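# Press in the gauge pin of the magnet-marked post

## Task

Find the post on the checking fixture that has the yellow magnet on it. Drive that post's gauge pin fully home and keep it there for at least one second; it is fine if the spring pushes it back out afterwards. Do not touch the other three pins, and do not move the magnet.

## Robot and tools

Robot: two UR20-style arms, left_arm and right_arm, each ending in a Robotiq 2F-85 two-finger gripper with a wrist camera. The left base sits at about (+0.060, +0.928, 0) m in the scene frame and the right at about (-0.064, -0.817, 0) m. Both are nearly unrotated and level. Scene frame: origin at table-top height midway between the bases, +z up, +x out over the table, left_arm on the +y side. Hand positions, orientations (quat wxyz) and velocities in results are given in each arm's own base frame. They can be off by a few centimetres.

Gripper frame: the fingers point along the gripper's +z and open and close along its y. end_effector_position is the point between the pads when closed. Fingertips reach about 19 mm past it when closed and 6 mm when open. A camera block sticks out about 10 cm toward the gripper's +x.

Command row: 18 numbers, each in [-1, 1], for both arms even if only one moves. The first nine are for left: dx, dy, dz, rx, ry, rz, gripper position, force_limit, speed. The next nine are the same for right. dx to rz are an offset, not a pose. They are measured along the current Hand target's own axes, counted from the Hand target at the start of the action or move. 1.0 equals 0.6 m of travel or 180 degrees of turn. rx, ry, rz form one rotation vector. All zeros re-commands the present Hand target. Repeating an offset moves the arm further.

Gripper numbers are absolute settings. For position, +1 is fully open (85 mm), about -0.8 brings the pads together, and -1 closes until blocked. force_limit and speed both start at +1. Lower speed gives a slower, gentler close. To leave a gripper unchanged, resend its last three numbers, because 0 is itself a command. To press a pin you can close the fingers and push with the fingertips or pads.

execute_actions(actions, cameras): actions is a list of actions. Each action is a table of 1 to 15 rows, one row per 1/30 s control step. If the table is short, its last row is held through step 15, so each action lasts 0.5 s. Every row counts from the action's start pose, not from the row before it. An empty list just returns the state and images. cameras picks which images come back: cam_left_wrist, cam_right_wrist, [] for none, or omitted for all.

move(target, speed, blend, stop_force, zero, blocking, cameras): moves each gripper in a straight line toward an offset row (or up to 15 rows), all counted from the Hand targets at the move's start. speed is in m/s, from 0.002 to 4.2, default 0.25. blend is a corner radius in m for a list of rows. stop_force is 6 to 120 N and ends an arm's path once its wrist sensor feels that much push against the motion. Do not combine it with turning, and leave it out when backing away from a contact. zero (default true) re-zeroes the sensor first. blocking=false returns after 0.5 s, but it cannot be used with stop_force. A move caps at 10 s. It does not avoid obstacles or the other arm, and it does not plan around the arm's own base.

The result adds a move: line such as done, off_target, moving, held or fault, with limits like paced or held.

Other tools:
- wait(seconds 0 to 10) lets time pass while the last commands are held, which is useful for holding the pin in for one second.
- stop brakes a running move.
- zoom_image(camera, region [x0,y0,x1,y1] in pixels, at most 504x504) gives a close-up of the latest image. The images are 896x504.
- zero_wrist_force(arm) re-zeroes that arm's force sensor.
- read_manual gives only licences.
- finished_scene(scene number 1 to 3) ends the scene. Call it only when the goal holds. Scene 1 is practice and can be skipped.

Results give, per arm: joint positions, velocities (or 'within noise') and torques; Hand target, the commanded pose that the next offsets count from; end_effector pose; wrist force and torque in the gripper axes, plus a peak line; Tool commands; position_measured in counts (3 open, about 78 = 60 mm, 130 = 40 mm, 180 = 20 mm, 230 = closed); and object_status (0 moving, 1 blocked opening, 2 blocked closing i.e. gripping, 3 at the requested position). Camera calibration lines give K and the world-to-camera transform.

The motion follows commands about 0.2 s late. Orientation is clipped to within 32 degrees of the current one per step. A gripper may rest short of its Hand target. Send the missing distance as a further offset. To stop pressing, command back past the gripper.

Avoid the following:
- Hard or fast contact. The arms are stiff, and going only a little beyond a firm contact can trigger a fault stop. A net outside force of about 150 N, or joint torque at its load limit (wrist joints 98.4 N m), stops that arm for 10 s. Press slowly and in small steps, using stop_force, and watch the wrist force.
- Any collision between the two arms, and a gripper closing on the other arm's fingers.
- Moving the magnet, pushing the wrong pins, or anything falling off the table.
- Long straining pushes or stretched poses, which overheat the motors (MOTOR HOT at 70 °C, brake stop at 85 °C).
- Swinging the wrist close to the arm's own base.

Each tool is called after ">>>" by a JSON object that holds its "name" and its "arguments".

## Session

>>> {"name": "execute_actions", "arguments": {"actions": []}}

Scene clock: 0.00 s.
left_arm: end_effector_position=(+0.6452, +0.5338, +0.3687) position_measured=3 object_status=3 end_effector_quat_wxyz=(+0.054, +0.895, -0.431, +0.101) | right_arm: end_effector_position=(+1.0094, -0.4085, +0.1239) position_measured=3 object_status=3 end_effector_quat_wxyz=(+0.497, -0.362, -0.574, -0.541)
Joint positions: left_arm=[0.541 -1.507 2.094 -2.179 -1.799 -1.706] | right_arm=[2.693 -2.576 -1.22 -2.623 2.507 -0.374]
Joint velocities: within noise
Joint torques (N m): no reading
Motor temperatures (°C): left_arm=[24 36 26 39 35 34] | right_arm=[29 36 36 38 34 39]
Wrist force (N): no reading
Wrist torque (N m): no reading
Wrist force, peak (N): no reading
Hand target: left_arm +0.6452, +0.5338, +0.3687; +0.054, +0.895, -0.431, +0.101 | right_arm +1.0094, -0.4085, +0.1239; +0.497, -0.362, -0.574, -0.541
Tool commands: left_gripper/position=+1.0 left_gripper/force_limit=+1.0 left_gripper/speed=+1.0 right_gripper/position=+1.0 right_gripper/force_limit=+1.0 right_gripper/speed=+1.0

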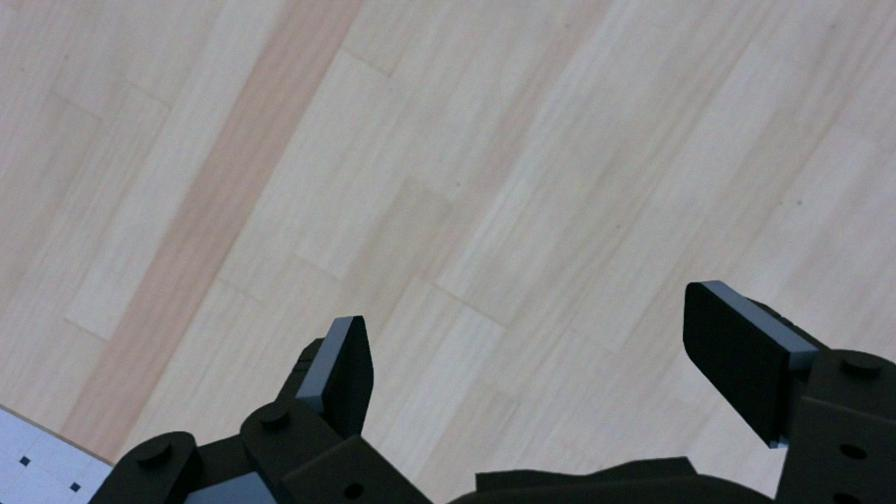

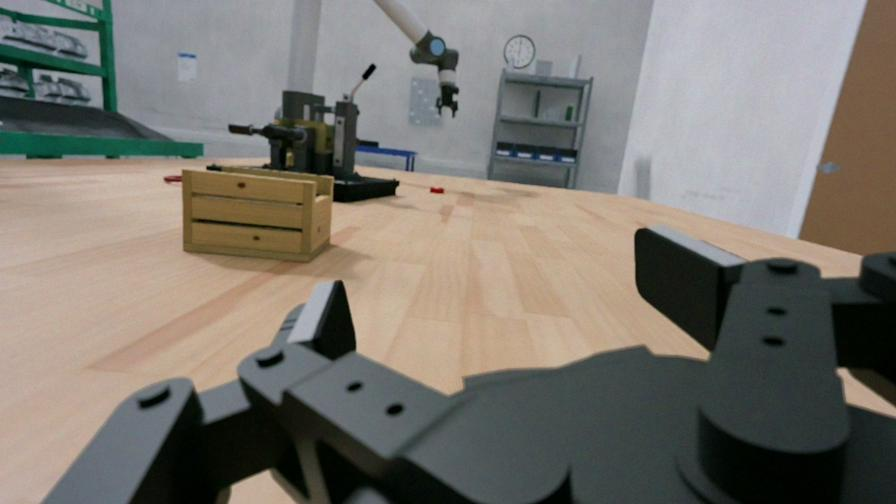

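>>> {"name": "zoom_image", "arguments": {"camera": "cam_right_wrist", "region": [150, 40, 470, 270]}}

>>> {"name": "zoom_image", "arguments": {"camera": "cam_left_wrist", "region": [0, 380, 200, 504]}}

Scaled by 1.575 from the camera's 896x504 image, which has a finer 1280x720 frame.

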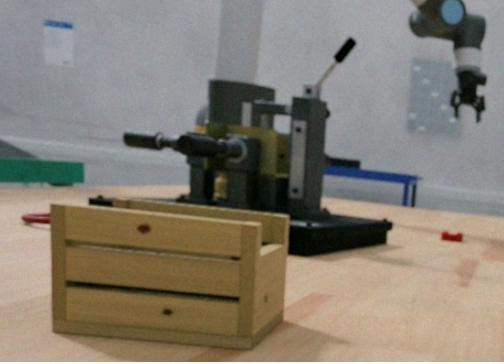

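Scaled by 2.520 from the camera's 896x504 image, which has a finer 1280x720 frame.

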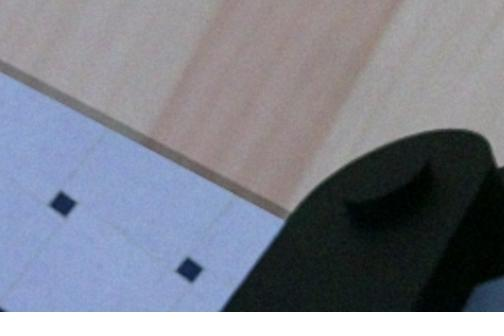

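>>> {"name": "move", "arguments": {"target": [0.975,0.681,-0.45,-0.028,0.22,0,1,1,1,0,0,0,0,0,0,1,1,1], "speed": 0.6}}

Scene clock: 3.23 s.
left_arm: end_effector_position=(+0.6455, -0.1161, +0.7681) position_measured=3 object_status=3 end_effector_quat_wxyz=(+0.235, +0.805, -0.391, +0.379) | right_arm: end_effector_position=(+1.0094, -0.4085, +0.1239) position_measured=3 object_status=3 end_effector_quat_wxyz=(+0.497, -0.362, -0.574, -0.541)
Joint positions: left_arm=[-0.184 -1.998 2.215 -2.522 -2.196 -2.669] | right_arm=[2.693 -2.576 -1.22 -2.623 2.507 -0.374]
Joint velocities: within noise
Joint torques (N m): left_arm=[-10.27 -26.62 -82.68 -14.77 3.17 -3.69] | right_arm=[0.31 248.48 72.83 -2.64 0.59 0.11]
Motor temperatures (°C): left_arm=[24 36 26 39 35 34] | right_arm=[29 36 36 38 34 39]
Wrist force (N): left_arm=[0.3 -0.2 0.3] | right_arm=[0.1 0.2 0.4]
Wrist torque (N m): left_arm=[0.05 0.29 -0.08] | right_arm=[0.04 -0.02 0.00]
Wrist force, peak (N): left_arm=[4.3 2.7 1.5] | right_arm=[0.1 0.2 0.6]
Hand target: left_arm +0.6455, -0.1162, +0.7681; +0.235, +0.805, -0.391, +0.379 | right_arm +1.0094, -0.4085, +0.1239; +0.497, -0.362, -0.574, -0.541
Off the commanded pose: left_arm 0.000 m, 0 deg | right_arm 0.000 m, 0 deg.
move: done
camera_calibration:
cam_left_wrist: T_world_to_cam=[[-0.855057, -0.518189, -0.018908, 0.523092], [-0.417714, 0.709953, -0.566993, 0.810772], [0.307234, -0.476914, -0.823505, 0.504836], [0, 0, 0, 1]] pos_world=[0.630842, -0.0637868, 0.885328]

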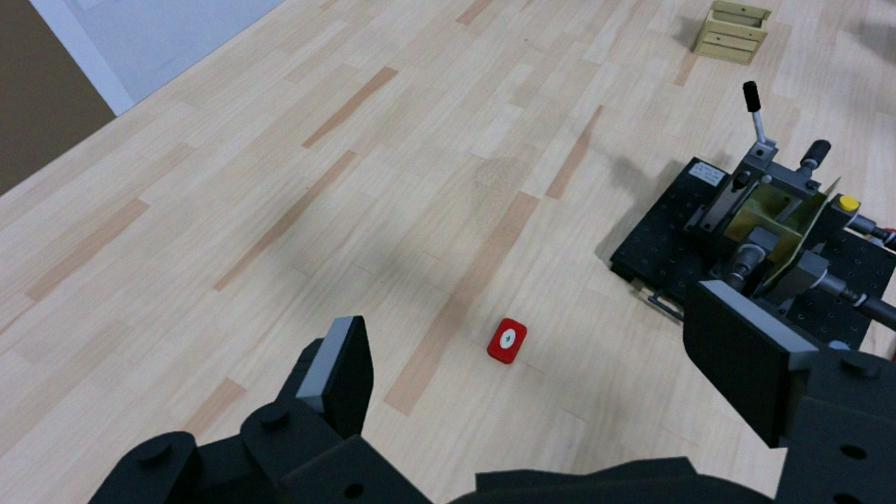

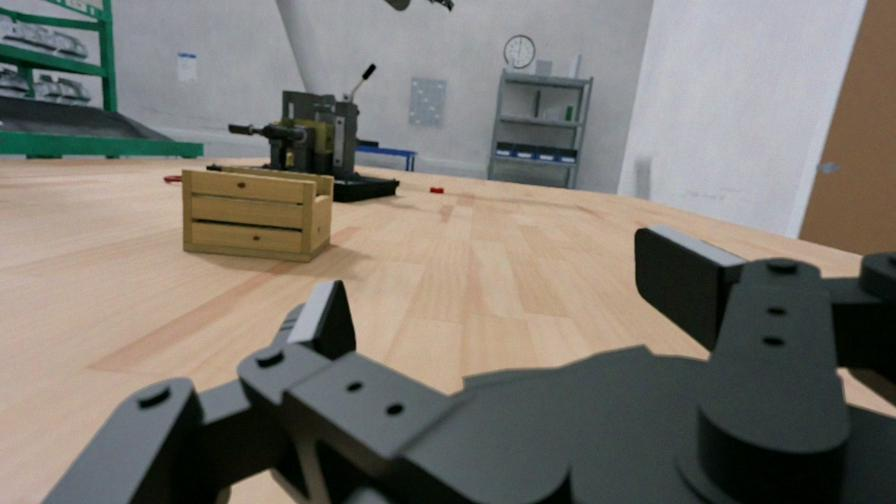

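>>> {"name": "zoom_image", "arguments": {"camera": "cam_left_wrist", "region": [590, 50, 896, 360]}}

Scaled by 1.626 from the camera's 896x504 image, which has a finer 1280x720 frame.

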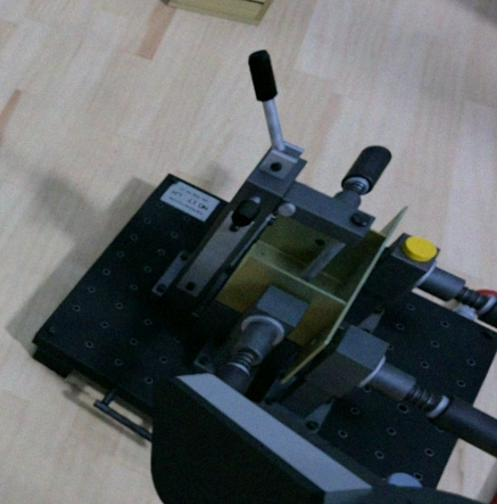

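>>> {"name": "move", "arguments": {"target": [0.154,0.31,0.245,-0.154,-0.016,0.117,1,1,1,0,0,0,0,0,0,1,1,1], "speed": 0.5, "cameras": ["cam_left_wrist"]}}

>>> {"name": "zoom_image", "arguments": {"camera": "cam_left_wrist", "region": [200, 0, 700, 400]}}

Scene clock: 5.60 s.
left_arm: end_effector_position=(+0.5956, -0.3655, +0.7683) position_measured=3 object_status=3 end_effector_quat_wxyz=(+0.337, +0.651, -0.615, +0.291) | right_arm: end_effector_position=(+1.0094, -0.4085, +0.1239) position_measured=3 object_status=3 end_effector_quat_wxyz=(+0.497, -0.362, -0.574, -0.541)
Joint positions: left_arm=[-0.491 -1.885 2.112 -2.317 -2.375 -2.344] | right_arm=[2.693 -2.576 -1.22 -2.623 2.507 -0.374]
Joint velocities: within noise
Joint torques (N m): left_arm=[-20.97 1.62 -131.45 -6.5 -8.46 1.6] | right_arm=[-0.39 250.25 73.26 -1.97 1.99 1.1]
Motor temperatures (°C): left_arm=[24 36 26 39 35 34] | right_arm=[29 36 36 38 34 39]
Wrist force (N): left_arm=[0.4 -0.2 0.6] | right_arm=[0.2 0.1 0.1]
Wrist torque (N m): left_arm=[0.14 0.31 -0.05] | right_arm=[0.01 -0.03 0.00]
Wrist force, peak (N): left_arm=[2.5 -0.5 3.7] | right_arm=[0.1 0.5 0.5]
Hand target: left_arm +0.5956, -0.3657, +0.7683; +0.338, +0.651, -0.615, +0.291 | right_arm +1.0094, -0.4085, +0.1239; +0.497, -0.362, -0.574, -0.541
Off the commanded pose: left_arm 0.000 m, 0 deg | right_arm 0.000 m, 0 deg.
move: done
camera_calibration:
cam_left_wrist: T_world_to_cam=[[-0.997733, 0.0643994, -0.0195375, 0.649604], [0.0641237, 0.821623, -0.566413, 0.72054], [-0.0204242, -0.566382, -0.82389, 0.564167], [0, 0, 0, 1]] pos_world=[0.61345, -0.314312, 0.885627]
Images, in order (width x height): cam_left_wrist 896x504.

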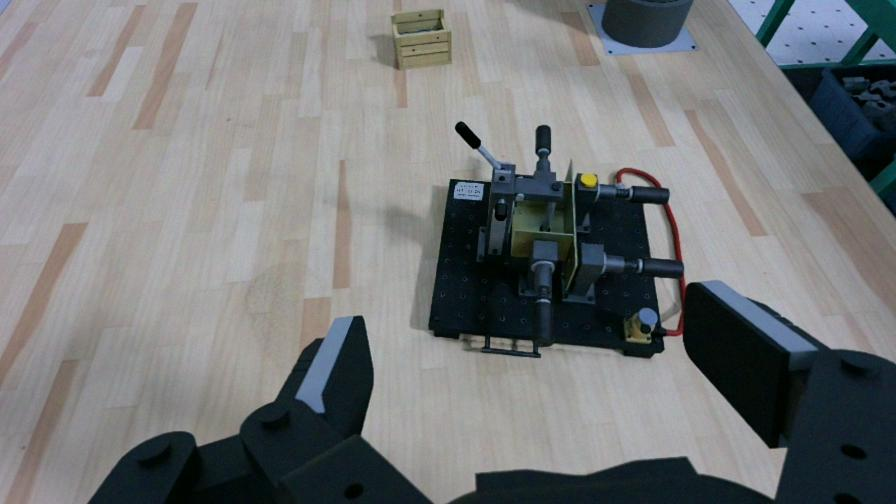

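Scaled by 1.008 from the camera's 896x504 image, which has a finer 1280x720 frame.

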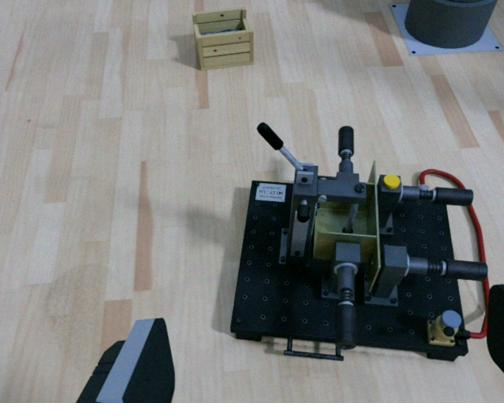

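>>> {"name": "move", "arguments": {"target": [0.032,0.87,1.0,0.370,0.028,-0.243,-1,1,0,0,0,0,0,0,0,1,1,1], "speed": 0.3, "cameras": ["cam_left_wrist"]}}

Scene clock: 12.60 s.
left_arm: end_effector_position=(+0.0552, -0.8641, +0.4644) position_measured=232 object_status=3 end_effector_quat_wxyz=(+0.038, +0.884, -0.073, +0.460) | right_arm: end_effector_position=(+1.0094, -0.4085, +0.1239) position_measured=3 object_status=3 end_effector_quat_wxyz=(+0.497, -0.362, -0.574, -0.541)
Joint positions: left_arm=[-2.069 -1.511 2.046 -1.669 -0.686 -5.255] | right_arm=[2.693 -2.576 -1.22 -2.623 2.507 -0.374]
Joint velocities: within noise
Joint torques (N m): left_arm=[19.53 -68.04 -117.18 -4.28 -1.31 -4.9] | right_arm=[0.59 254.8 74.76 -0.77 3.21 2.42]
Motor temperatures (°C): left_arm=[24 36 26 39 35 34] | right_arm=[29 36 36 38 34 39]
Wrist force (N): left_arm=[1.3 -0.5 -0.3] | right_arm=[0.4 0.3 0.3]
Wrist torque (N m): left_arm=[0.09 0.11 -0.03] | right_arm=[0.05 -0.08 0.00]
Wrist force, peak (N): left_arm=[0.2 -3.0 -1.9] | right_arm=[0.3 0.7 0.4]
Hand target: left_arm +0.0552, -0.8641, +0.4643; +0.038, +0.884, -0.073, +0.460 | right_arm +1.0094, -0.4085, +0.1239; +0.497, -0.362, -0.574, -0.541
Off the commanded pose: left_arm 0.000 m, 0 deg | right_arm 0.000 m, 0 deg.
move: done
camera_calibration:
cam_left_wrist: T_world_to_cam=[[-0.239128, -0.965455, -0.103515, -0.756143], [-0.767352, 0.253224, -0.589109, 0.557913], [0.59497, -0.0614404, -0.801396, 0.412305], [0, 0, 0, 1]] pos_world=[0.00199161, -0.845966, 0.580819]
Images, in order (width x height): cam_left_wrist 896x504.

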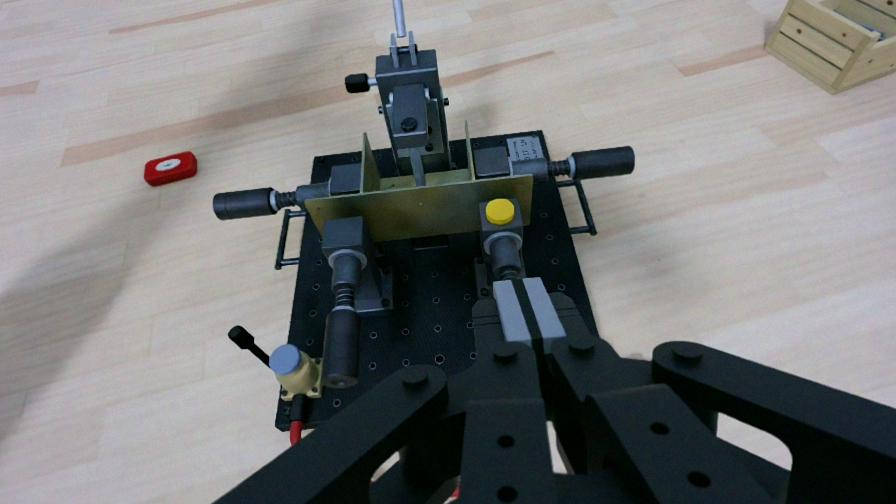

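>>> {"name": "move", "arguments": {"target": [-0.401,0.047,0.198,0,0,0,-1,1,0,0,0,0,0,0,0,1,1,1], "speed": 0.3, "cameras": ["cam_left_wrist"]}}

Scene clock: 14.87 s.
left_arm: end_effector_position=(+0.0104, -0.8852, +0.1992) position_measured=232 object_status=3 end_effector_quat_wxyz=(+0.038, +0.884, -0.073, +0.460) | right_arm: end_effector_position=(+1.0094, -0.4085, +0.1239) position_measured=3 object_status=3 end_effector_quat_wxyz=(+0.497, -0.362, -0.574, -0.541)
Joint positions: left_arm=[-2.103 -1.238 2.172 -2.031 -0.701 -5.303] | right_arm=[2.693 -2.576 -1.22 -2.623 2.507 -0.374]
Joint velocities: within noise
Joint torques (N m): left_arm=[-14.85 -116.42 -45.46 -10.35 0.42 2.4] | right_arm=[-5.64 251.47 73.52 -0.7 3.4 2.53]
Motor temperatures (°C): left_arm=[24 36 26 39 35 34] | right_arm=[29 36 36 37 34 39]
Wrist force (N): left_arm=[1.2 -0.1 0.0] | right_arm=[-0.1 0.1 0.1]
Wrist torque (N m): left_arm=[0.18 0.09 -0.03] | right_arm=[0.02 0.01 0.00]
Wrist force, peak (N): left_arm=[4.7 -0.8 -1.5] | right_arm=[0.0 0.5 0.5]
Hand target: left_arm +0.0104, -0.8852, +0.1991; +0.038, +0.884, -0.073, +0.460 | right_arm +1.0094, -0.4085, +0.1239; +0.497, -0.362, -0.574, -0.541
Off the commanded pose: left_arm 0.000 m, 0 deg | right_arm 0.000 m, 0 deg.
move: done
camera_calibration:
cam_left_wrist: T_world_to_cam=[[-0.238907, -0.965511, -0.1035, -0.814699], [-0.767367, 0.253035, -0.58917, 0.37258], [0.595039, -0.061335, -0.801353, 0.225153], [0, 0, 0, 1]] pos_world=[-0.0427076, -0.867067, 0.315619]
Images, in order (width x height): cam_left_wrist 896x504.

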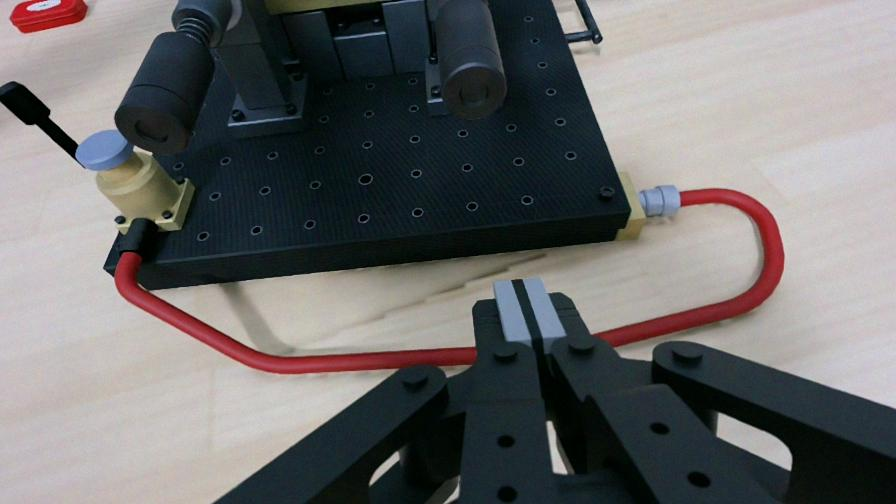

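>>> {"name": "move", "arguments": {"target": [0.069,-0.013,0.169,0,0,0,-1,1,0,0,0,0,0,0,0,1,1,1], "speed": 0.15, "cameras": ["cam_left_wrist"], "stop_force": 20}}

>>> {"name": "zoom_image", "arguments": {"camera": "cam_left_wrist", "region": [400, 150, 650, 350]}}

Scene clock: 17.73 s.
left_arm: end_effector_position=(+0.1171, -0.8950, +0.1748) position_measured=232 object_status=3 end_effector_quat_wxyz=(+0.038, +0.884, -0.073, +0.460) | right_arm: end_effector_position=(+1.0094, -0.4085, +0.1239) position_measured=3 object_status=3 end_effector_quat_wxyz=(+0.497, -0.362, -0.574, -0.541)
Joint positions: left_arm=[-1.986 -1.206 2.224 -2.249 -0.654 -5.131] | right_arm=[2.693 -2.576 -1.22 -2.623 2.507 -0.374]
Joint velocities: within noise
Joint torques (N m): left_arm=[19 -111.07 -41.31 -11.06 9.28 2.49] | right_arm=[-3.22 256.11 75.65 -0.95 3.22 3.35]
Motor temperatures (°C): left_arm=[24 36 26 39 35 34] | right_arm=[29 36 36 37 34 39]
Wrist force (N): left_arm=[1.1 -0.2 -0.5] | right_arm=[-0.2 0.4 -0.1]
Wrist torque (N m): left_arm=[0.17 0.17 -0.06] | right_arm=[0.06 0.04 -0.01]
Wrist force, peak (N): left_arm=[1.9 -0.5 1.1] | right_arm=[0.5 0.5 0.3]
Hand target: left_arm +0.1171, -0.8950, +0.1748; +0.038, +0.884, -0.073, +0.460 | right_arm +1.0094, -0.4085, +0.1239; +0.497, -0.362, -0.574, -0.541
Off the commanded pose: left_arm 0.000 m, 0 deg | right_arm 0.000 m, 0 deg.
move: done
camera_calibration:
cam_left_wrist: T_world_to_cam=[[-0.238975, -0.965489, -0.10355, -0.801277], [-0.767346, 0.25312, -0.589161, 0.44258], [0.595039, -0.061336, -0.801353, 0.141561], [0, 0, 0, 1]] pos_world=[0.0638921, -0.876967, 0.291219]
Images, in order (width x height): cam_left_wrist 896x504.

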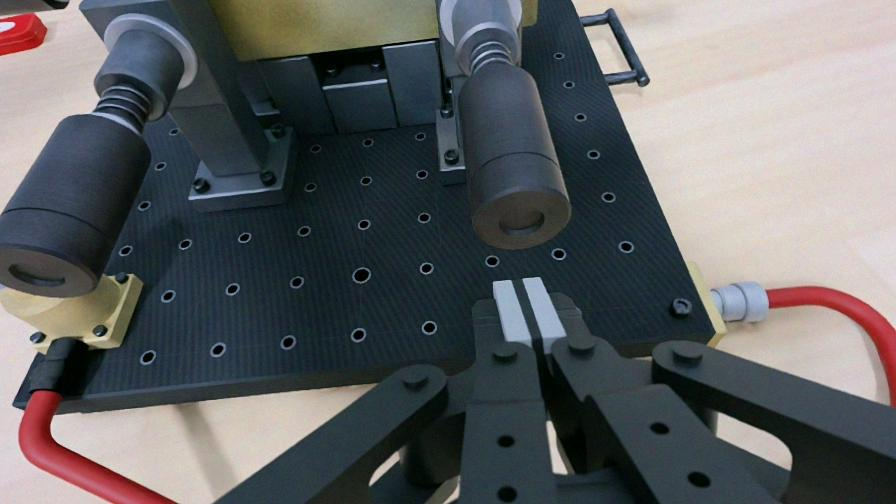

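Scaled by 2.016 from the camera's 896x504 image, which has a finer 1280x720 frame.

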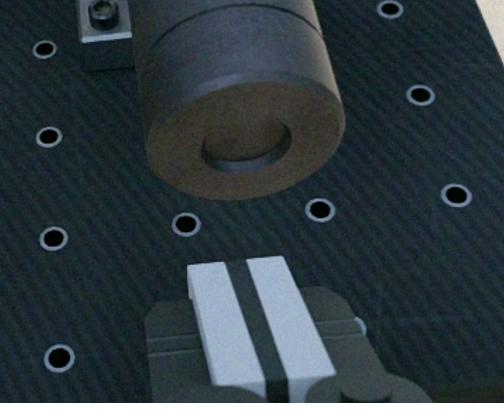

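>>> {"name": "move", "arguments": {"target": [0.054,0.0073,0.074,0,0,0,-1,1,0,0,0,0,0,0,0,1,1,1], "speed": 0.03, "cameras": ["cam_left_wrist"], "stop_force": 50}}

Scene clock: 20.60 s.
left_arm: end_effector_position=(+0.1642, -0.9062, +0.1752) position_measured=232 object_status=3 end_effector_quat_wxyz=(+0.037, +0.884, -0.072, +0.460) | right_arm: end_effector_position=(+1.0094, -0.4085, +0.1239) position_measured=3 object_status=3 end_effector_quat_wxyz=(+0.497, -0.362, -0.574, -0.541)
Joint positions: left_arm=[-1.929 -1.192 2.226 -2.335 -0.638 -5.043] | right_arm=[2.693 -2.576 -1.22 -2.623 2.507 -0.374]
Joint velocities: within noise
Joint torques (N m): left_arm=[5.67 -140.7 -60.14 -10.41 4.01 1.19] | right_arm=[-0.56 255.96 76.33 -0.57 3.57 3.32]
Motor temperatures (°C): left_arm=[24 36 26 39 35 34] | right_arm=[29 36 36 37 34 39]
Wrist force (N): left_arm=[-5.5 -0.6 -10.5] | right_arm=[0.3 0.3 0.0]
Wrist torque (N m): left_arm=[0.14 0.10 -0.03] | right_arm=[0.05 -0.05 -0.01]
Wrist force, peak (N): left_arm=[-55.6 -24.0 -125.1] | right_arm=[0.2 0.5 0.7]
Hand target: left_arm +0.1642, -0.9062, +0.1752; +0.037, +0.884, -0.072, +0.460 (not the last commanded pose) | right_arm +1.0094, -0.4085, +0.1239; +0.497, -0.362, -0.574, -0.541
Tool commands: left_gripper/position=-1.0 left_gripper/force_limit=+1.0 left_gripper/speed=+0.003922 right_gripper/position=+1.0 right_gripper/force_limit=+1.0 right_gripper/speed=+1.0
Off the commanded pose: left_arm 0.007 m, 0 deg | right_arm 0.000 m, 0 deg.
FORCE FAULT: contact force on the left arm reached its limit, and that arm stopped. The contact can be on any part of that arm, not only on its tool. That arm's remaining commands of this call were not run. That arm is still stopped at the end of this call. That arm stays stopped for about 10 more seconds. Until then a move that you send moves the other arm only, and its call returns only when the move has ended. Once the stop has ended, the next robot result says so. If the stop ends while you think or write, that arm runs what you send next, counted from a new Hand target: where the arm stands when the stop ends. While its stop runs, that arm takes no new command, but its gripper still runs the gripper command that each later call begins with. Until it ends, the stop uses up actions while you think or wait. An arm that is not stopped still takes commands.
move: fault (left_arm)
camera_calibration:
cam_left_wrist: T_world_to_cam=[[-0.237212, -0.965905, -0.103719, -0.801386], [-0.768248, 0.251866, -0.588523, 0.480702], [0.59458, -0.0599228, -0.8018, 0.114535], [0, 0, 0, 1]] pos_world=[0.111099, -0.888272, 0.291619]
Images, in order (width x height): cam_left_wrist 896x504.

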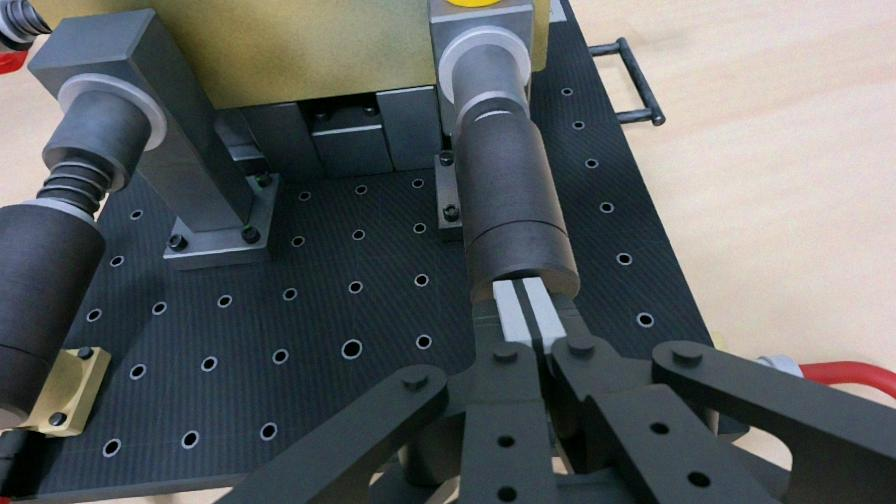

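>>> {"name": "wait", "arguments": {"seconds": 10, "cameras": []}}

>>> {"name": "wait", "arguments": {"seconds": 1, "cameras": ["cam_left_wrist"]}}

Scene clock: 30.87 s.
left_arm: end_effector_position=(+0.1642, -0.9062, +0.1752) position_measured=232 object_status=3 end_effector_quat_wxyz=(+0.037, +0.884, -0.072, +0.460) | right_arm: end_effector_position=(+1.0094, -0.4085, +0.1239) position_measured=3 object_status=3 end_effector_quat_wxyz=(+0.497, -0.362, -0.574, -0.541)
Joint positions: left_arm=[-1.929 -1.192 2.226 -2.335 -0.638 -5.043] | right_arm=[2.693 -2.576 -1.22 -2.623 2.507 -0.374]
Joint velocities: within noise
Joint torques (N m): left_arm=[10.75 -135.65 -59.91 -10.06 4.06 1.44] | right_arm=[-12.27 255.44 77.73 -0.96 3.14 3.83]
Motor temperatures (°C): left_arm=[24 36 26 39 35 34] | right_arm=[28 36 36 37 34 39]
Wrist force (N): left_arm=[-7.0 3.1 -10.6] | right_arm=[0.2 0.1 0.1]
Wrist torque (N m): left_arm=[0.75 0.40 -0.03] | right_arm=[0.02 -0.04 0.00]
Wrist force, peak (N): left_arm=[-7.4 4.2 -11.1] | right_arm=[0.1 0.3 0.8]
Hand target: left_arm +0.1642, -0.9062, +0.1752; +0.037, +0.884, -0.072, +0.460 (not the last commanded pose) | right_arm +1.0094, -0.4085, +0.1239; +0.497, -0.362, -0.574, -0.541
Tool commands: left_gripper/position=-1.0 left_gripper/force_limit=+1.0 left_gripper/speed=+0.003922 right_gripper/position=+1.0 right_gripper/force_limit=+1.0 right_gripper/speed=+1.0
Off the commanded pose: left_arm 0.007 m, 0 deg | right_arm 0.000 m, 0 deg.
FORCE FAULT, CONTINUED: the left arm's stop, for the force fault that an earlier result reported, is over. The rest of the stop counts as 19 of the actions that you can send in this scene. During its stop the left arm's controller moved it back a little. That arm's target is now where it stood when the stop ended, not its last command. That arm accepts commands again.
wait: 10.00 s; at rest from the start
No camera images: "cameras" was empty.

Scene clock: 31.87 s.
left_arm: end_effector_position=(+0.1642, -0.9062, +0.1752) position_measured=232 object_status=3 end_effector_quat_wxyz=(+0.037, +0.884, -0.072, +0.460) | right_arm: end_effector_position=(+1.0094, -0.4085, +0.1239) position_measured=3 object_status=3 end_effector_quat_wxyz=(+0.497, -0.362, -0.574, -0.541)
Joint positions: left_arm=[-1.929 -1.192 2.226 -2.335 -0.638 -5.043] | right_arm=[2.693 -2.576 -1.22 -2.623 2.507 -0.374]
Joint velocities: within noise
Joint torques (N m): left_arm=[-0.01 -139.33 -60.33 -8.82 4.82 -0.82] | right_arm=[-0.56 254.93 78.12 -0.8 3.45 3.95]
Motor temperatures (°C): left_arm=[24 36 26 39 35 34] | right_arm=[28 36 36 37 34 39]
Wrist force (N): left_arm=[-7.4 3.5 -11.1] | right_arm=[0.4 0.4 0.1]
Wrist torque (N m): left_arm=[0.81 0.47 -0.02] | right_arm=[0.06 -0.07 0.00]
Wrist force, peak (N): left_arm=[-7.4 3.5 -11.1] | right_arm=[0.5 0.5 0.1]
Hand target: left_arm +0.1642, -0.9062, +0.1752; +0.037, +0.884, -0.072, +0.460 (not the last commanded pose) | right_arm +1.0094, -0.4085, +0.1239; +0.497, -0.362, -0.574, -0.541
Tool commands: left_gripper/position=-1.0 left_gripper/force_limit=+1.0 left_gripper/speed=+0.003922 right_gripper/position=+1.0 right_gripper/force_limit=+1.0 right_gripper/speed=+1.0
Off the commanded pose: left_arm 0.007 m, 0 deg | right_arm 0.000 m, 0 deg.
wait: 1.00 s; at rest by 0.17 s
camera_calibration:
cam_left_wrist: T_world_to_cam=[[-0.237212, -0.965905, -0.103719, -0.801386], [-0.768248, 0.251866, -0.588523, 0.480702], [0.59458, -0.0599228, -0.8018, 0.114535], [0, 0, 0, 1]] pos_world=[0.111099, -0.888272, 0.291619]
Images, in order (width x height): cam_left_wrist 896x504.

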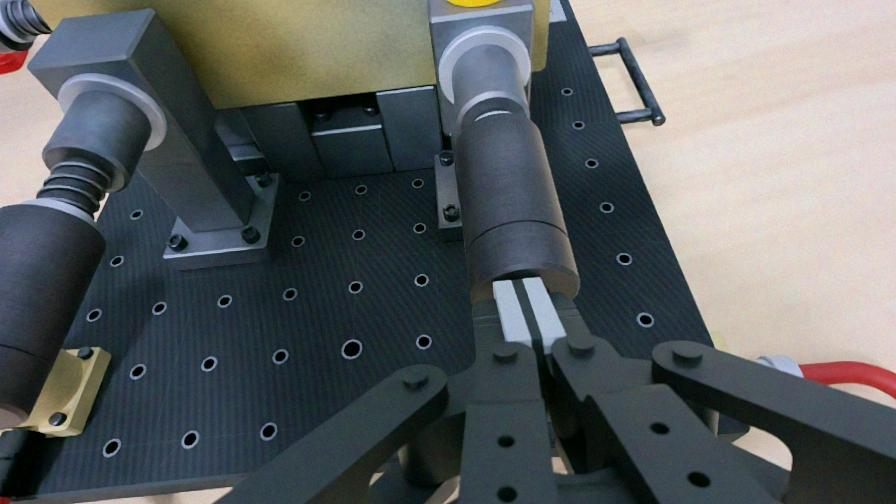

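>>> {"name": "move", "arguments": {"target": [0.0115,0.0005,0.0163,0,0,0,-1,1,0,0,0,0,0,0,0,1,1,1], "speed": 0.006, "cameras": ["cam_left_wrist"], "stop_force": 30}}

>>> {"name": "wait", "arguments": {"seconds": 1, "cameras": []}}

>>> {"name": "zoom_image", "arguments": {"camera": "cam_left_wrist", "region": [400, 0, 650, 300]}}

Scene clock: 33.23 s.
left_arm: end_effector_position=(+0.1652, -0.9065, +0.1752) position_measured=232 object_status=3 end_effector_quat_wxyz=(+0.037, +0.884, -0.072, +0.460) | right_arm: end_effector_position=(+1.0094, -0.4085, +0.1239) position_measured=3 object_status=3 end_effector_quat_wxyz=(+0.497, -0.362, -0.574, -0.541)
Joint positions: left_arm=[-1.928 -1.192 2.226 -2.337 -0.638 -5.041] | right_arm=[2.693 -2.576 -1.22 -2.623 2.507 -0.374]
Joint velocities: within noise
Joint torques (N m): left_arm=[18.34 -147.15 -52.14 -4.3 12.97 -3.9] | right_arm=[-3.83 254.59 75.99 -0.7 3.14 3.9]
Motor temperatures (°C): left_arm=[24 36 26 39 35 34] | right_arm=[28 36 36 37 34 39]
Wrist force (N): left_arm=[-20.5 -1.7 -40.5] | right_arm=[0.2 0.4 0.4]
Wrist torque (N m): left_arm=[0.99 0.54 -0.08] | right_arm=[0.06 -0.03 0.00]
Wrist force, peak (N): left_arm=[-29.3 -11.1 -56.5] | right_arm=[0.6 0.2 0.3]
Hand target: left_arm +0.1652, -0.9065, +0.1753; +0.037, +0.884, -0.072, +0.460 (not the last commanded pose) | right_arm +1.0094, -0.4085, +0.1239; +0.497, -0.362, -0.574, -0.541
Off the commanded pose: left_arm 0.011 m, 0 deg | right_arm 0.000 m, 0 deg.
move: contact (left_arm)
camera_calibration:
cam_left_wrist: T_world_to_cam=[[-0.237222, -0.965907, -0.103684, -0.801342], [-0.768332, 0.251861, -0.588415, 0.481553], [0.594468, -0.0599215, -0.801883, 0.114047], [0, 0, 0, 1]] pos_world=[0.112099, -0.888472, 0.29172]
Images, in order (width x height): cam_left_wrist 896x504.

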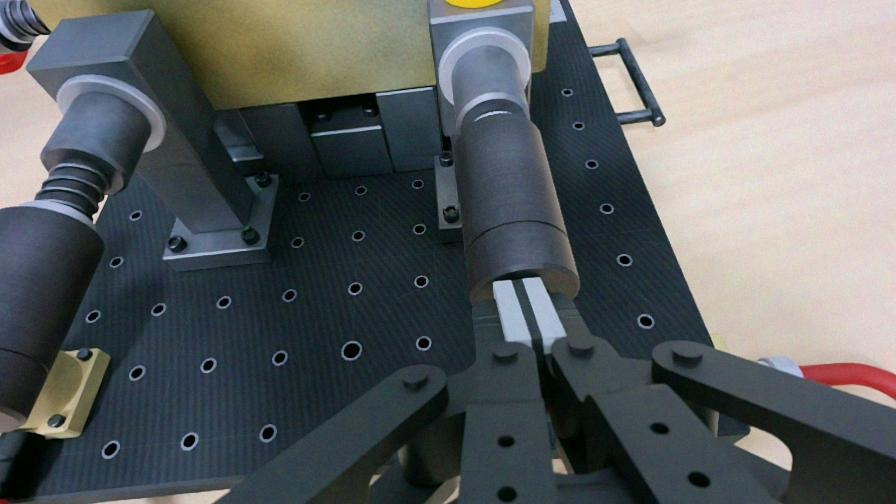

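Scene clock: 34.23 s.
left_arm: end_effector_position=(+0.1652, -0.9065, +0.1752) position_measured=232 object_status=3 end_effector_quat_wxyz=(+0.037, +0.884, -0.072, +0.460) | right_arm: end_effector_position=(+1.0094, -0.4085, +0.1239) position_measured=3 object_status=3 end_effector_quat_wxyz=(+0.497, -0.362, -0.574, -0.541)
Joint positions: left_arm=[-1.928 -1.192 2.226 -2.337 -0.638 -5.041] | right_arm=[2.693 -2.576 -1.22 -2.623 2.507 -0.374]
Joint velocities: within noise
Joint torques (N m): left_arm=[12.86 -154.61 -49.89 -5.48 8.25 -4.15] | right_arm=[-3.25 254.2 73.79 -0.44 3.21 3.72]
Motor temperatures (°C): left_arm=[24 36 26 39 35 34] | right_arm=[28 36 36 37 34 39]
Wrist force (N): left_arm=[-20.0 -2.2 -38.3] | right_arm=[0.1 0.3 0.0]
Wrist torque (N m): left_arm=[0.96 0.54 -0.08] | right_arm=[0.06 -0.02 -0.01]
Wrist force, peak (N): left_arm=[-20.0 -2.2 -40.3] | right_arm=[0.3 0.4 0.6]
Hand target: left_arm +0.1652, -0.9065, +0.1753; +0.037, +0.884, -0.072, +0.460 (not the last commanded pose) | right_arm +1.0094, -0.4085, +0.1239; +0.497, -0.362, -0.574, -0.541
Tool commands: left_gripper/position=-1.0 left_gripper/force_limit=+1.0 left_gripper/speed=+0.0 right_gripper/position=+1.0 right_gripper/force_limit=+1.0 right_gripper/speed=+1.0
Off the commanded pose: left_arm 0.011 m, 0 deg | right_arm 0.000 m, 0 deg.
wait: 1.00 s; at rest by 0.17 s
No camera images: "cameras" was empty.

Scaled by 1.680 from the camera's 896x504 image, which has a finer 1280x720 frame.

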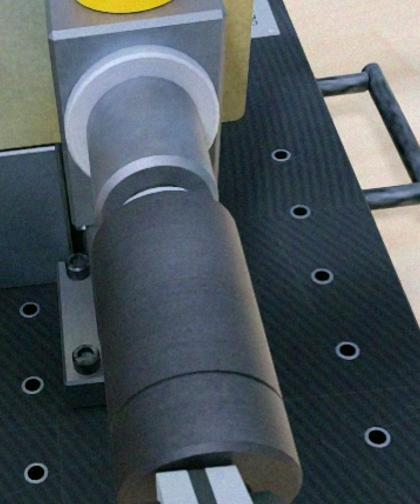

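>>> {"name": "finished_scene", "arguments": {"scene": 1}}

The scene is finished: the task was done.


## Next scene

The same job, from a new start.

>>> {"name": "zoom_image", "arguments": {"camera": "cam_right_wrist", "region": [100, 0, 600, 300]}}

>>> {"name": "execute_actions", "arguments": {"actions": []}}

There is no camera image to zoom into. zoom_image works after the next result that has camera images. Camera images come with the result of a call that names cameras in "cameras".

Scene clock: 0.00 s.
left_arm: end_effector_position=(+1.6020, +0.5513, +0.3701) position_measured=3 object_status=3 end_effector_quat_wxyz=(-0.049, +0.940, +0.190, +0.279) | right_arm: end_effector_position=(+0.4481, +0.4679, +0.3319) position_measured=3 object_status=3 end_effector_quat_wxyz=(-0.272, +0.502, +0.649, +0.503)
Joint positions: left_arm=[0.193 -0.686 0.985 -2.439 -1.472 -3.319] | right_arm=[4.007 -1.969 -2.772 1.193 2.076 2.519]
Joint velocities: within noise
Joint torques (N m): no reading
Motor temperatures (°C): left_arm=[24 35 26 38 34 34] | right_arm=[28 35 36 37 34 38]
Wrist force (N): no reading
Wrist torque (N m): no reading
Wrist force, peak (N): no reading
Hand target: left_arm +1.6020, +0.5513, +0.3701; -0.049, +0.940, +0.190, +0.279 | right_arm +0.4481, +0.4679, +0.3319; -0.272, +0.502, +0.649, +0.503
Tool commands: left_gripper/position=+1.0 left_gripper/force_limit=+1.0 left_gripper/speed=+1.0 right_gripper/position=+1.0 right_gripper/force_limit=+1.0 right_gripper/speed=+1.0
camera_calibration:
cam_left_wrist: T_world_to_cam=[[0.280319, -0.958405, -0.0536817, 0.116011], [-0.933413, -0.259108, -0.248199, 1.75322], [0.223966, 0.119682, -0.967221, 0.0591923], [0, 0, 0, 1]] pos_world=[1.5907, 0.558373, 0.498626]
cam_right_wrist: T_world_to_cam=[[0.956613, -0.13676, 0.257272, -0.433465], [0.120637, -0.61784, -0.776995, 0.502422], [0.265214, 0.774319, -0.574535, -0.162484], [0, 0, 0, 1]] pos_world=[0.39714, 0.37695, 0.408545]

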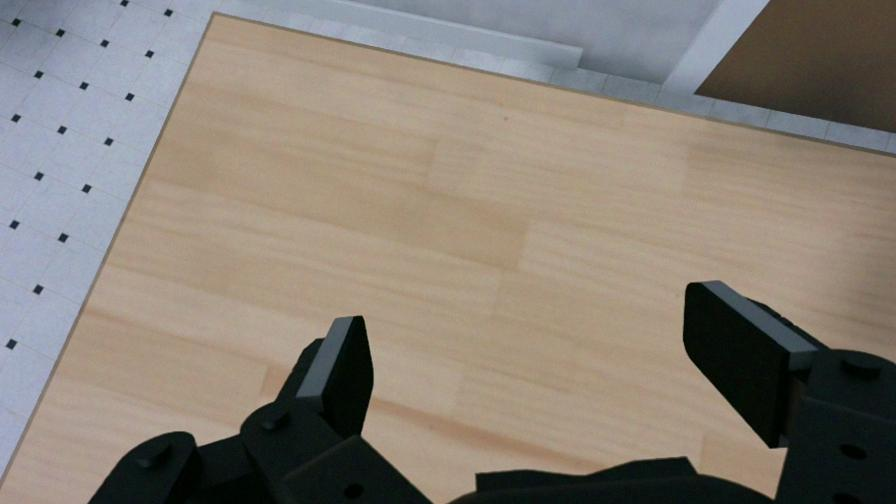

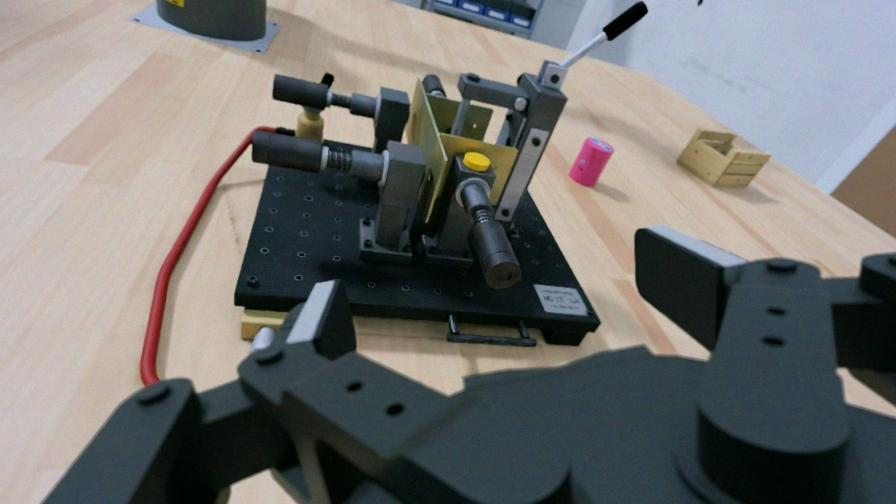

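>>> {"name": "zoom_image", "arguments": {"camera": "cam_right_wrist", "region": [400, 120, 640, 350]}}

Scaled by 2.100 from the camera's 896x504 image, which has a finer 1280x720 frame.

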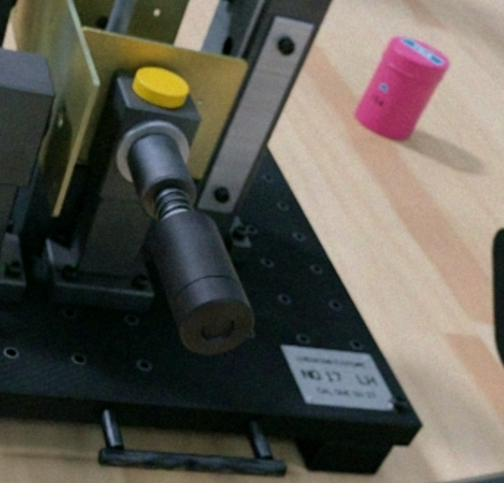

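>>> {"name": "move", "arguments": {"target": [0,0,0,0,0,0,1,1,1,-0.2135,0.0673,0.295,0.0698,-0.0408,0.104,-1,1,0], "speed": 0.3, "cameras": ["cam_right_wrist"]}}

>>> {"name": "zoom_image", "arguments": {"camera": "cam_right_wrist", "region": [400, 60, 700, 340]}}

Scene clock: 2.83 s.
left_arm: end_effector_position=(+1.6020, +0.5513, +0.3701) position_measured=3 object_status=3 end_effector_quat_wxyz=(-0.049, +0.940, +0.190, +0.279) | right_arm: end_effector_position=(+0.5569, +0.5828, +0.1760) position_measured=232 object_status=3 end_effector_quat_wxyz=(-0.361, +0.599, +0.626, +0.345)
Joint positions: left_arm=[0.193 -0.686 0.985 -2.439 -1.472 -3.319] | right_arm=[3.934 -2.163 -2.517 0.834 2.258 2.648]
Joint velocities: within noise
Joint torques (N m): left_arm=[2.92 -278.53 -108.64 -11.48 2.15 -0.16] | right_arm=[-20.16 107.36 27.67 5.32 6.96 5.37]
Motor temperatures (°C): left_arm=[24 35 26 38 34 34] | right_arm=[28 35 36 37 34 38]
Wrist force (N): left_arm=[0.2 0.0 0.0] | right_arm=[-0.3 0.7 0.1]
Wrist torque (N m): left_arm=[0.01 -0.03 -0.01] | right_arm=[0.20 0.37 -0.43]
Wrist force, peak (N): left_arm=[0.7 -0.5 -0.3] | right_arm=[-1.4 2.5 2.8]
Hand target: left_arm +1.6020, +0.5513, +0.3701; -0.049, +0.940, +0.190, +0.279 | right_arm +0.5569, +0.5829, +0.1759; -0.361, +0.599, +0.626, +0.345
Off the commanded pose: left_arm 0.000 m, 0 deg | right_arm 0.000 m, 0 deg.
move: done
camera_calibration:
cam_right_wrist: T_world_to_cam=[[0.989253, -0.0998419, -0.106815, -0.457203], [-0.145854, -0.724954, -0.673178, 0.631677], [-0.0102243, 0.681523, -0.731725, -0.134721], [0, 0, 0, 1]] pos_world=[0.543044, 0.504104, 0.277816]
Images, in order (width x height): cam_right_wrist 896x504.

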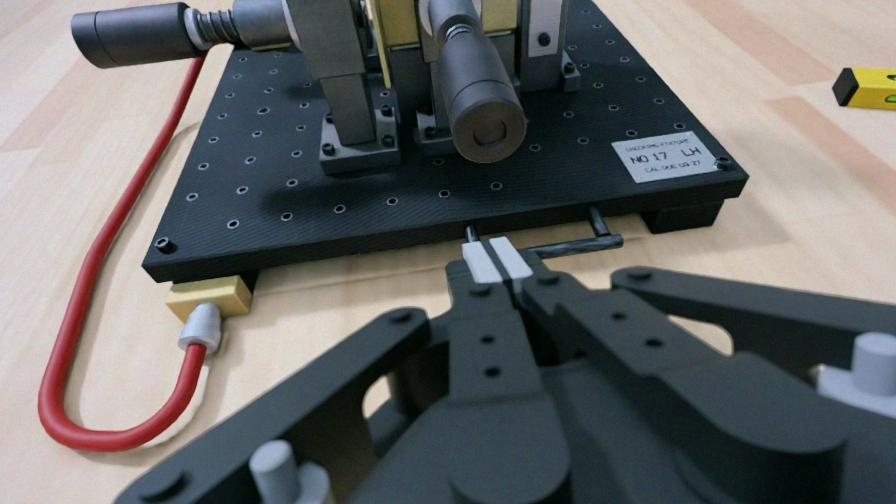

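Scaled by 1.680 from the camera's 896x504 image, which has a finer 1280x720 frame.

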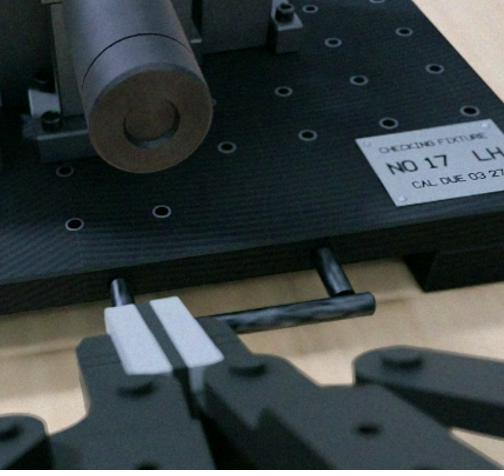

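>>> {"name": "move", "arguments": {"target": [[0,0,0,0,0,0,1,1,1,0.0371,0.0208,0.0642,0,0,0,-1,1,0],[0,0,0,0,0,0,1,1,1,0.058,0.021,0.1003,0,0,0,-1,1,0],[0,0,0,0,0,0,1,1,1,0.087,0.0218,0.1508,0,0,0,-1,1,0]], "speed": [0.15,0.04,0.006], "cameras": ["cam_right_wrist"], "stop_force": 30}}

>>> {"name": "wait", "arguments": {"seconds": 0.8, "cameras": []}}

Scene clock: 10.70 s.
left_arm: end_effector_position=(+1.6020, +0.5513, +0.3701) position_measured=3 object_status=3 end_effector_quat_wxyz=(-0.049, +0.940, +0.190, +0.279) | right_arm: end_effector_position=(+0.5656, +0.6809, +0.1758) position_measured=232 object_status=3 end_effector_quat_wxyz=(-0.361, +0.599, +0.626, +0.345)
Joint positions: left_arm=[0.193 -0.686 0.985 -2.439 -1.472 -3.319] | right_arm=[4.027 -2.18 -2.427 0.805 2.186 2.721]
Joint velocities: within noise
Joint torques (N m): left_arm=[4.6 -282.71 -111.37 -11.13 3.46 1.55] | right_arm=[1.83 142.12 25.78 8.51 9.25 -6.9]
Motor temperatures (°C): left_arm=[24 35 26 38 34 34] | right_arm=[28 35 36 37 34 38]
Wrist force (N): left_arm=[0.4 0.0 -0.2] | right_arm=[-10.5 3.3 -35.4]
Wrist torque (N m): left_arm=[0.01 -0.05 0.00] | right_arm=[-0.09 0.61 -0.23]
Wrist force, peak (N): left_arm=[0.7 -0.3 -0.3] | right_arm=[-18.3 2.4 -52.4]
Hand target: left_arm +1.6020, +0.5513, +0.3701; -0.049, +0.940, +0.190, +0.279 | right_arm +0.5656, +0.6808, +0.1758; -0.361, +0.599, +0.626, +0.345 (not the last commanded pose)
Off the commanded pose: left_arm 0.000 m, 0 deg | right_arm 0.007 m, 0 deg.
move: contact (right_arm); path passed 2 of 3 targets
camera_calibration:
cam_right_wrist: T_world_to_cam=[[0.989238, -0.0998538, -0.106947, -0.456082], [-0.145951, -0.724997, -0.67311, 0.704004], [-0.0103234, 0.681475, -0.731769, -0.201539], [0, 0, 0, 1]] pos_world=[0.551844, 0.602204, 0.277616]
Images, in order (width x height): cam_right_wrist 896x504.

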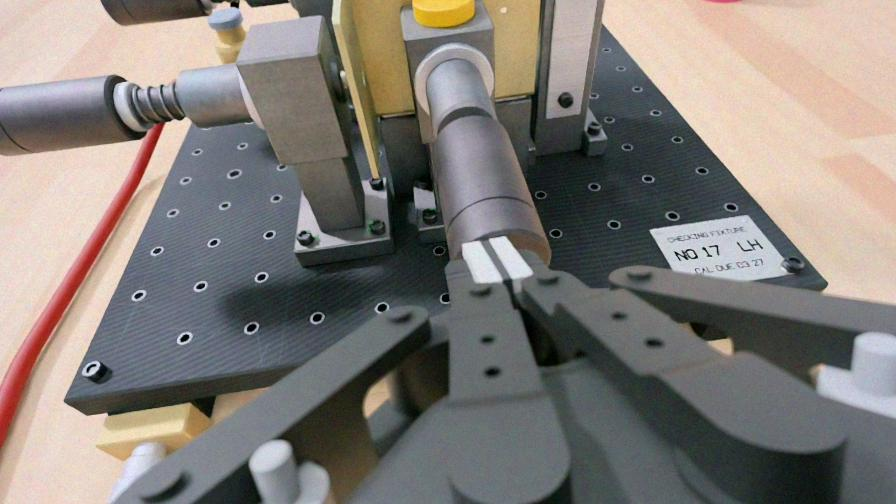

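Scene clock: 11.50 s.
left_arm: end_effector_position=(+1.6020, +0.5513, +0.3701) position_measured=3 object_status=3 end_effector_quat_wxyz=(-0.049, +0.940, +0.190, +0.279) | right_arm: end_effector_position=(+0.5656, +0.6808, +0.1758) position_measured=232 object_status=3 end_effector_quat_wxyz=(-0.361, +0.599, +0.626, +0.345)
Joint positions: left_arm=[0.193 -0.686 0.985 -2.439 -1.472 -3.319] | right_arm=[4.027 -2.18 -2.427 0.805 2.186 2.721]
Joint velocities: within noise
Joint torques (N m): left_arm=[7.51 -283.6 -110.72 -11.33 3.49 2.1] | right_arm=[-0.23 150.96 26 11.52 9.9 -6.97]
Motor temperatures (°C): left_arm=[24 35 26 38 34 34] | right_arm=[28 35 36 37 34 38]
Wrist force (N): left_arm=[0.3 -0.3 0.0] | right_arm=[-10.2 3.1 -32.8]
Wrist torque (N m): left_arm=[-0.04 -0.03 0.00] | right_arm=[-0.07 0.54 -0.23]
Wrist force, peak (N): left_arm=[0.6 -0.1 0.2] | right_arm=[-10.4 3.4 -35.3]
Hand target: left_arm +1.6020, +0.5513, +0.3701; -0.049, +0.940, +0.190, +0.279 | right_arm +0.5656, +0.6808, +0.1758; -0.361, +0.599, +0.626, +0.345 (not the last commanded pose)
Tool commands: left_gripper/position=+1.0 left_gripper/force_limit=+1.0 left_gripper/speed=+1.0 right_gripper/position=-1.0 right_gripper/force_limit=+1.0 right_gripper/speed=+0.0
Off the commanded pose: left_arm 0.000 m, 0 deg | right_arm 0.007 m, 0 deg.
wait: 0.80 s; at rest by 0.17 s
No camera images: "cameras" was empty.

>>> {"name": "wait", "arguments": {"seconds": 0.4, "cameras": []}}

>>> {"name": "finished_scene", "arguments": {"scene": 2}}

Scene clock: 13.77 s.
left_arm: end_effector_position=(+1.6020, +0.5513, +0.3701) position_measured=3 object_status=3 end_effector_quat_wxyz=(-0.049, +0.940, +0.190, +0.279) | right_arm: end_effector_position=(+0.5656, +0.6808, +0.1758) position_measured=232 object_status=3 end_effector_quat_wxyz=(-0.361, +0.599, +0.626, +0.345)
Joint positions: left_arm=[0.193 -0.686 0.985 -2.439 -1.472 -3.319] | right_arm=[4.027 -2.18 -2.427 0.805 2.186 2.721]
Joint velocities: within noise
Joint torques (N m): left_arm=[7.09 -286.97 -114.54 -10.85 5.21 2.19] | right_arm=[5.43 154.38 23.26 11.15 7.72 -7.15]
Motor temperatures (°C): left_arm=[24 35 26 38 34 34] | right_arm=[28 35 36 37 34 38]
Wrist force (N): left_arm=[0.4 -0.1 -0.2] | right_arm=[-10.4 3.1 -32.5]
Wrist torque (N m): left_arm=[-0.01 -0.06 0.00] | right_arm=[-0.05 0.59 -0.24]
Wrist force, peak (N): left_arm=[0.7 -0.1 0.2] | right_arm=[-10.6 3.1 -32.9]
Hand target: left_arm +1.6020, +0.5513, +0.3701; -0.049, +0.940, +0.190, +0.279 | right_arm +0.5656, +0.6808, +0.1758; -0.361, +0.599, +0.626, +0.345 (not the last commanded pose)
Tool commands: left_gripper/position=+1.0 left_gripper/force_limit=+1.0 left_gripper/speed=+1.0 right_gripper/position=-1.0 right_gripper/force_limit=+1.0 right_gripper/speed=+0.0
Off the commanded pose: left_arm 0.000 m, 0 deg | right_arm 0.007 m, 0 deg.
wait: 0.40 s; at rest from the start
No camera images: "cameras" was empty.

The scene is finished: the task was done.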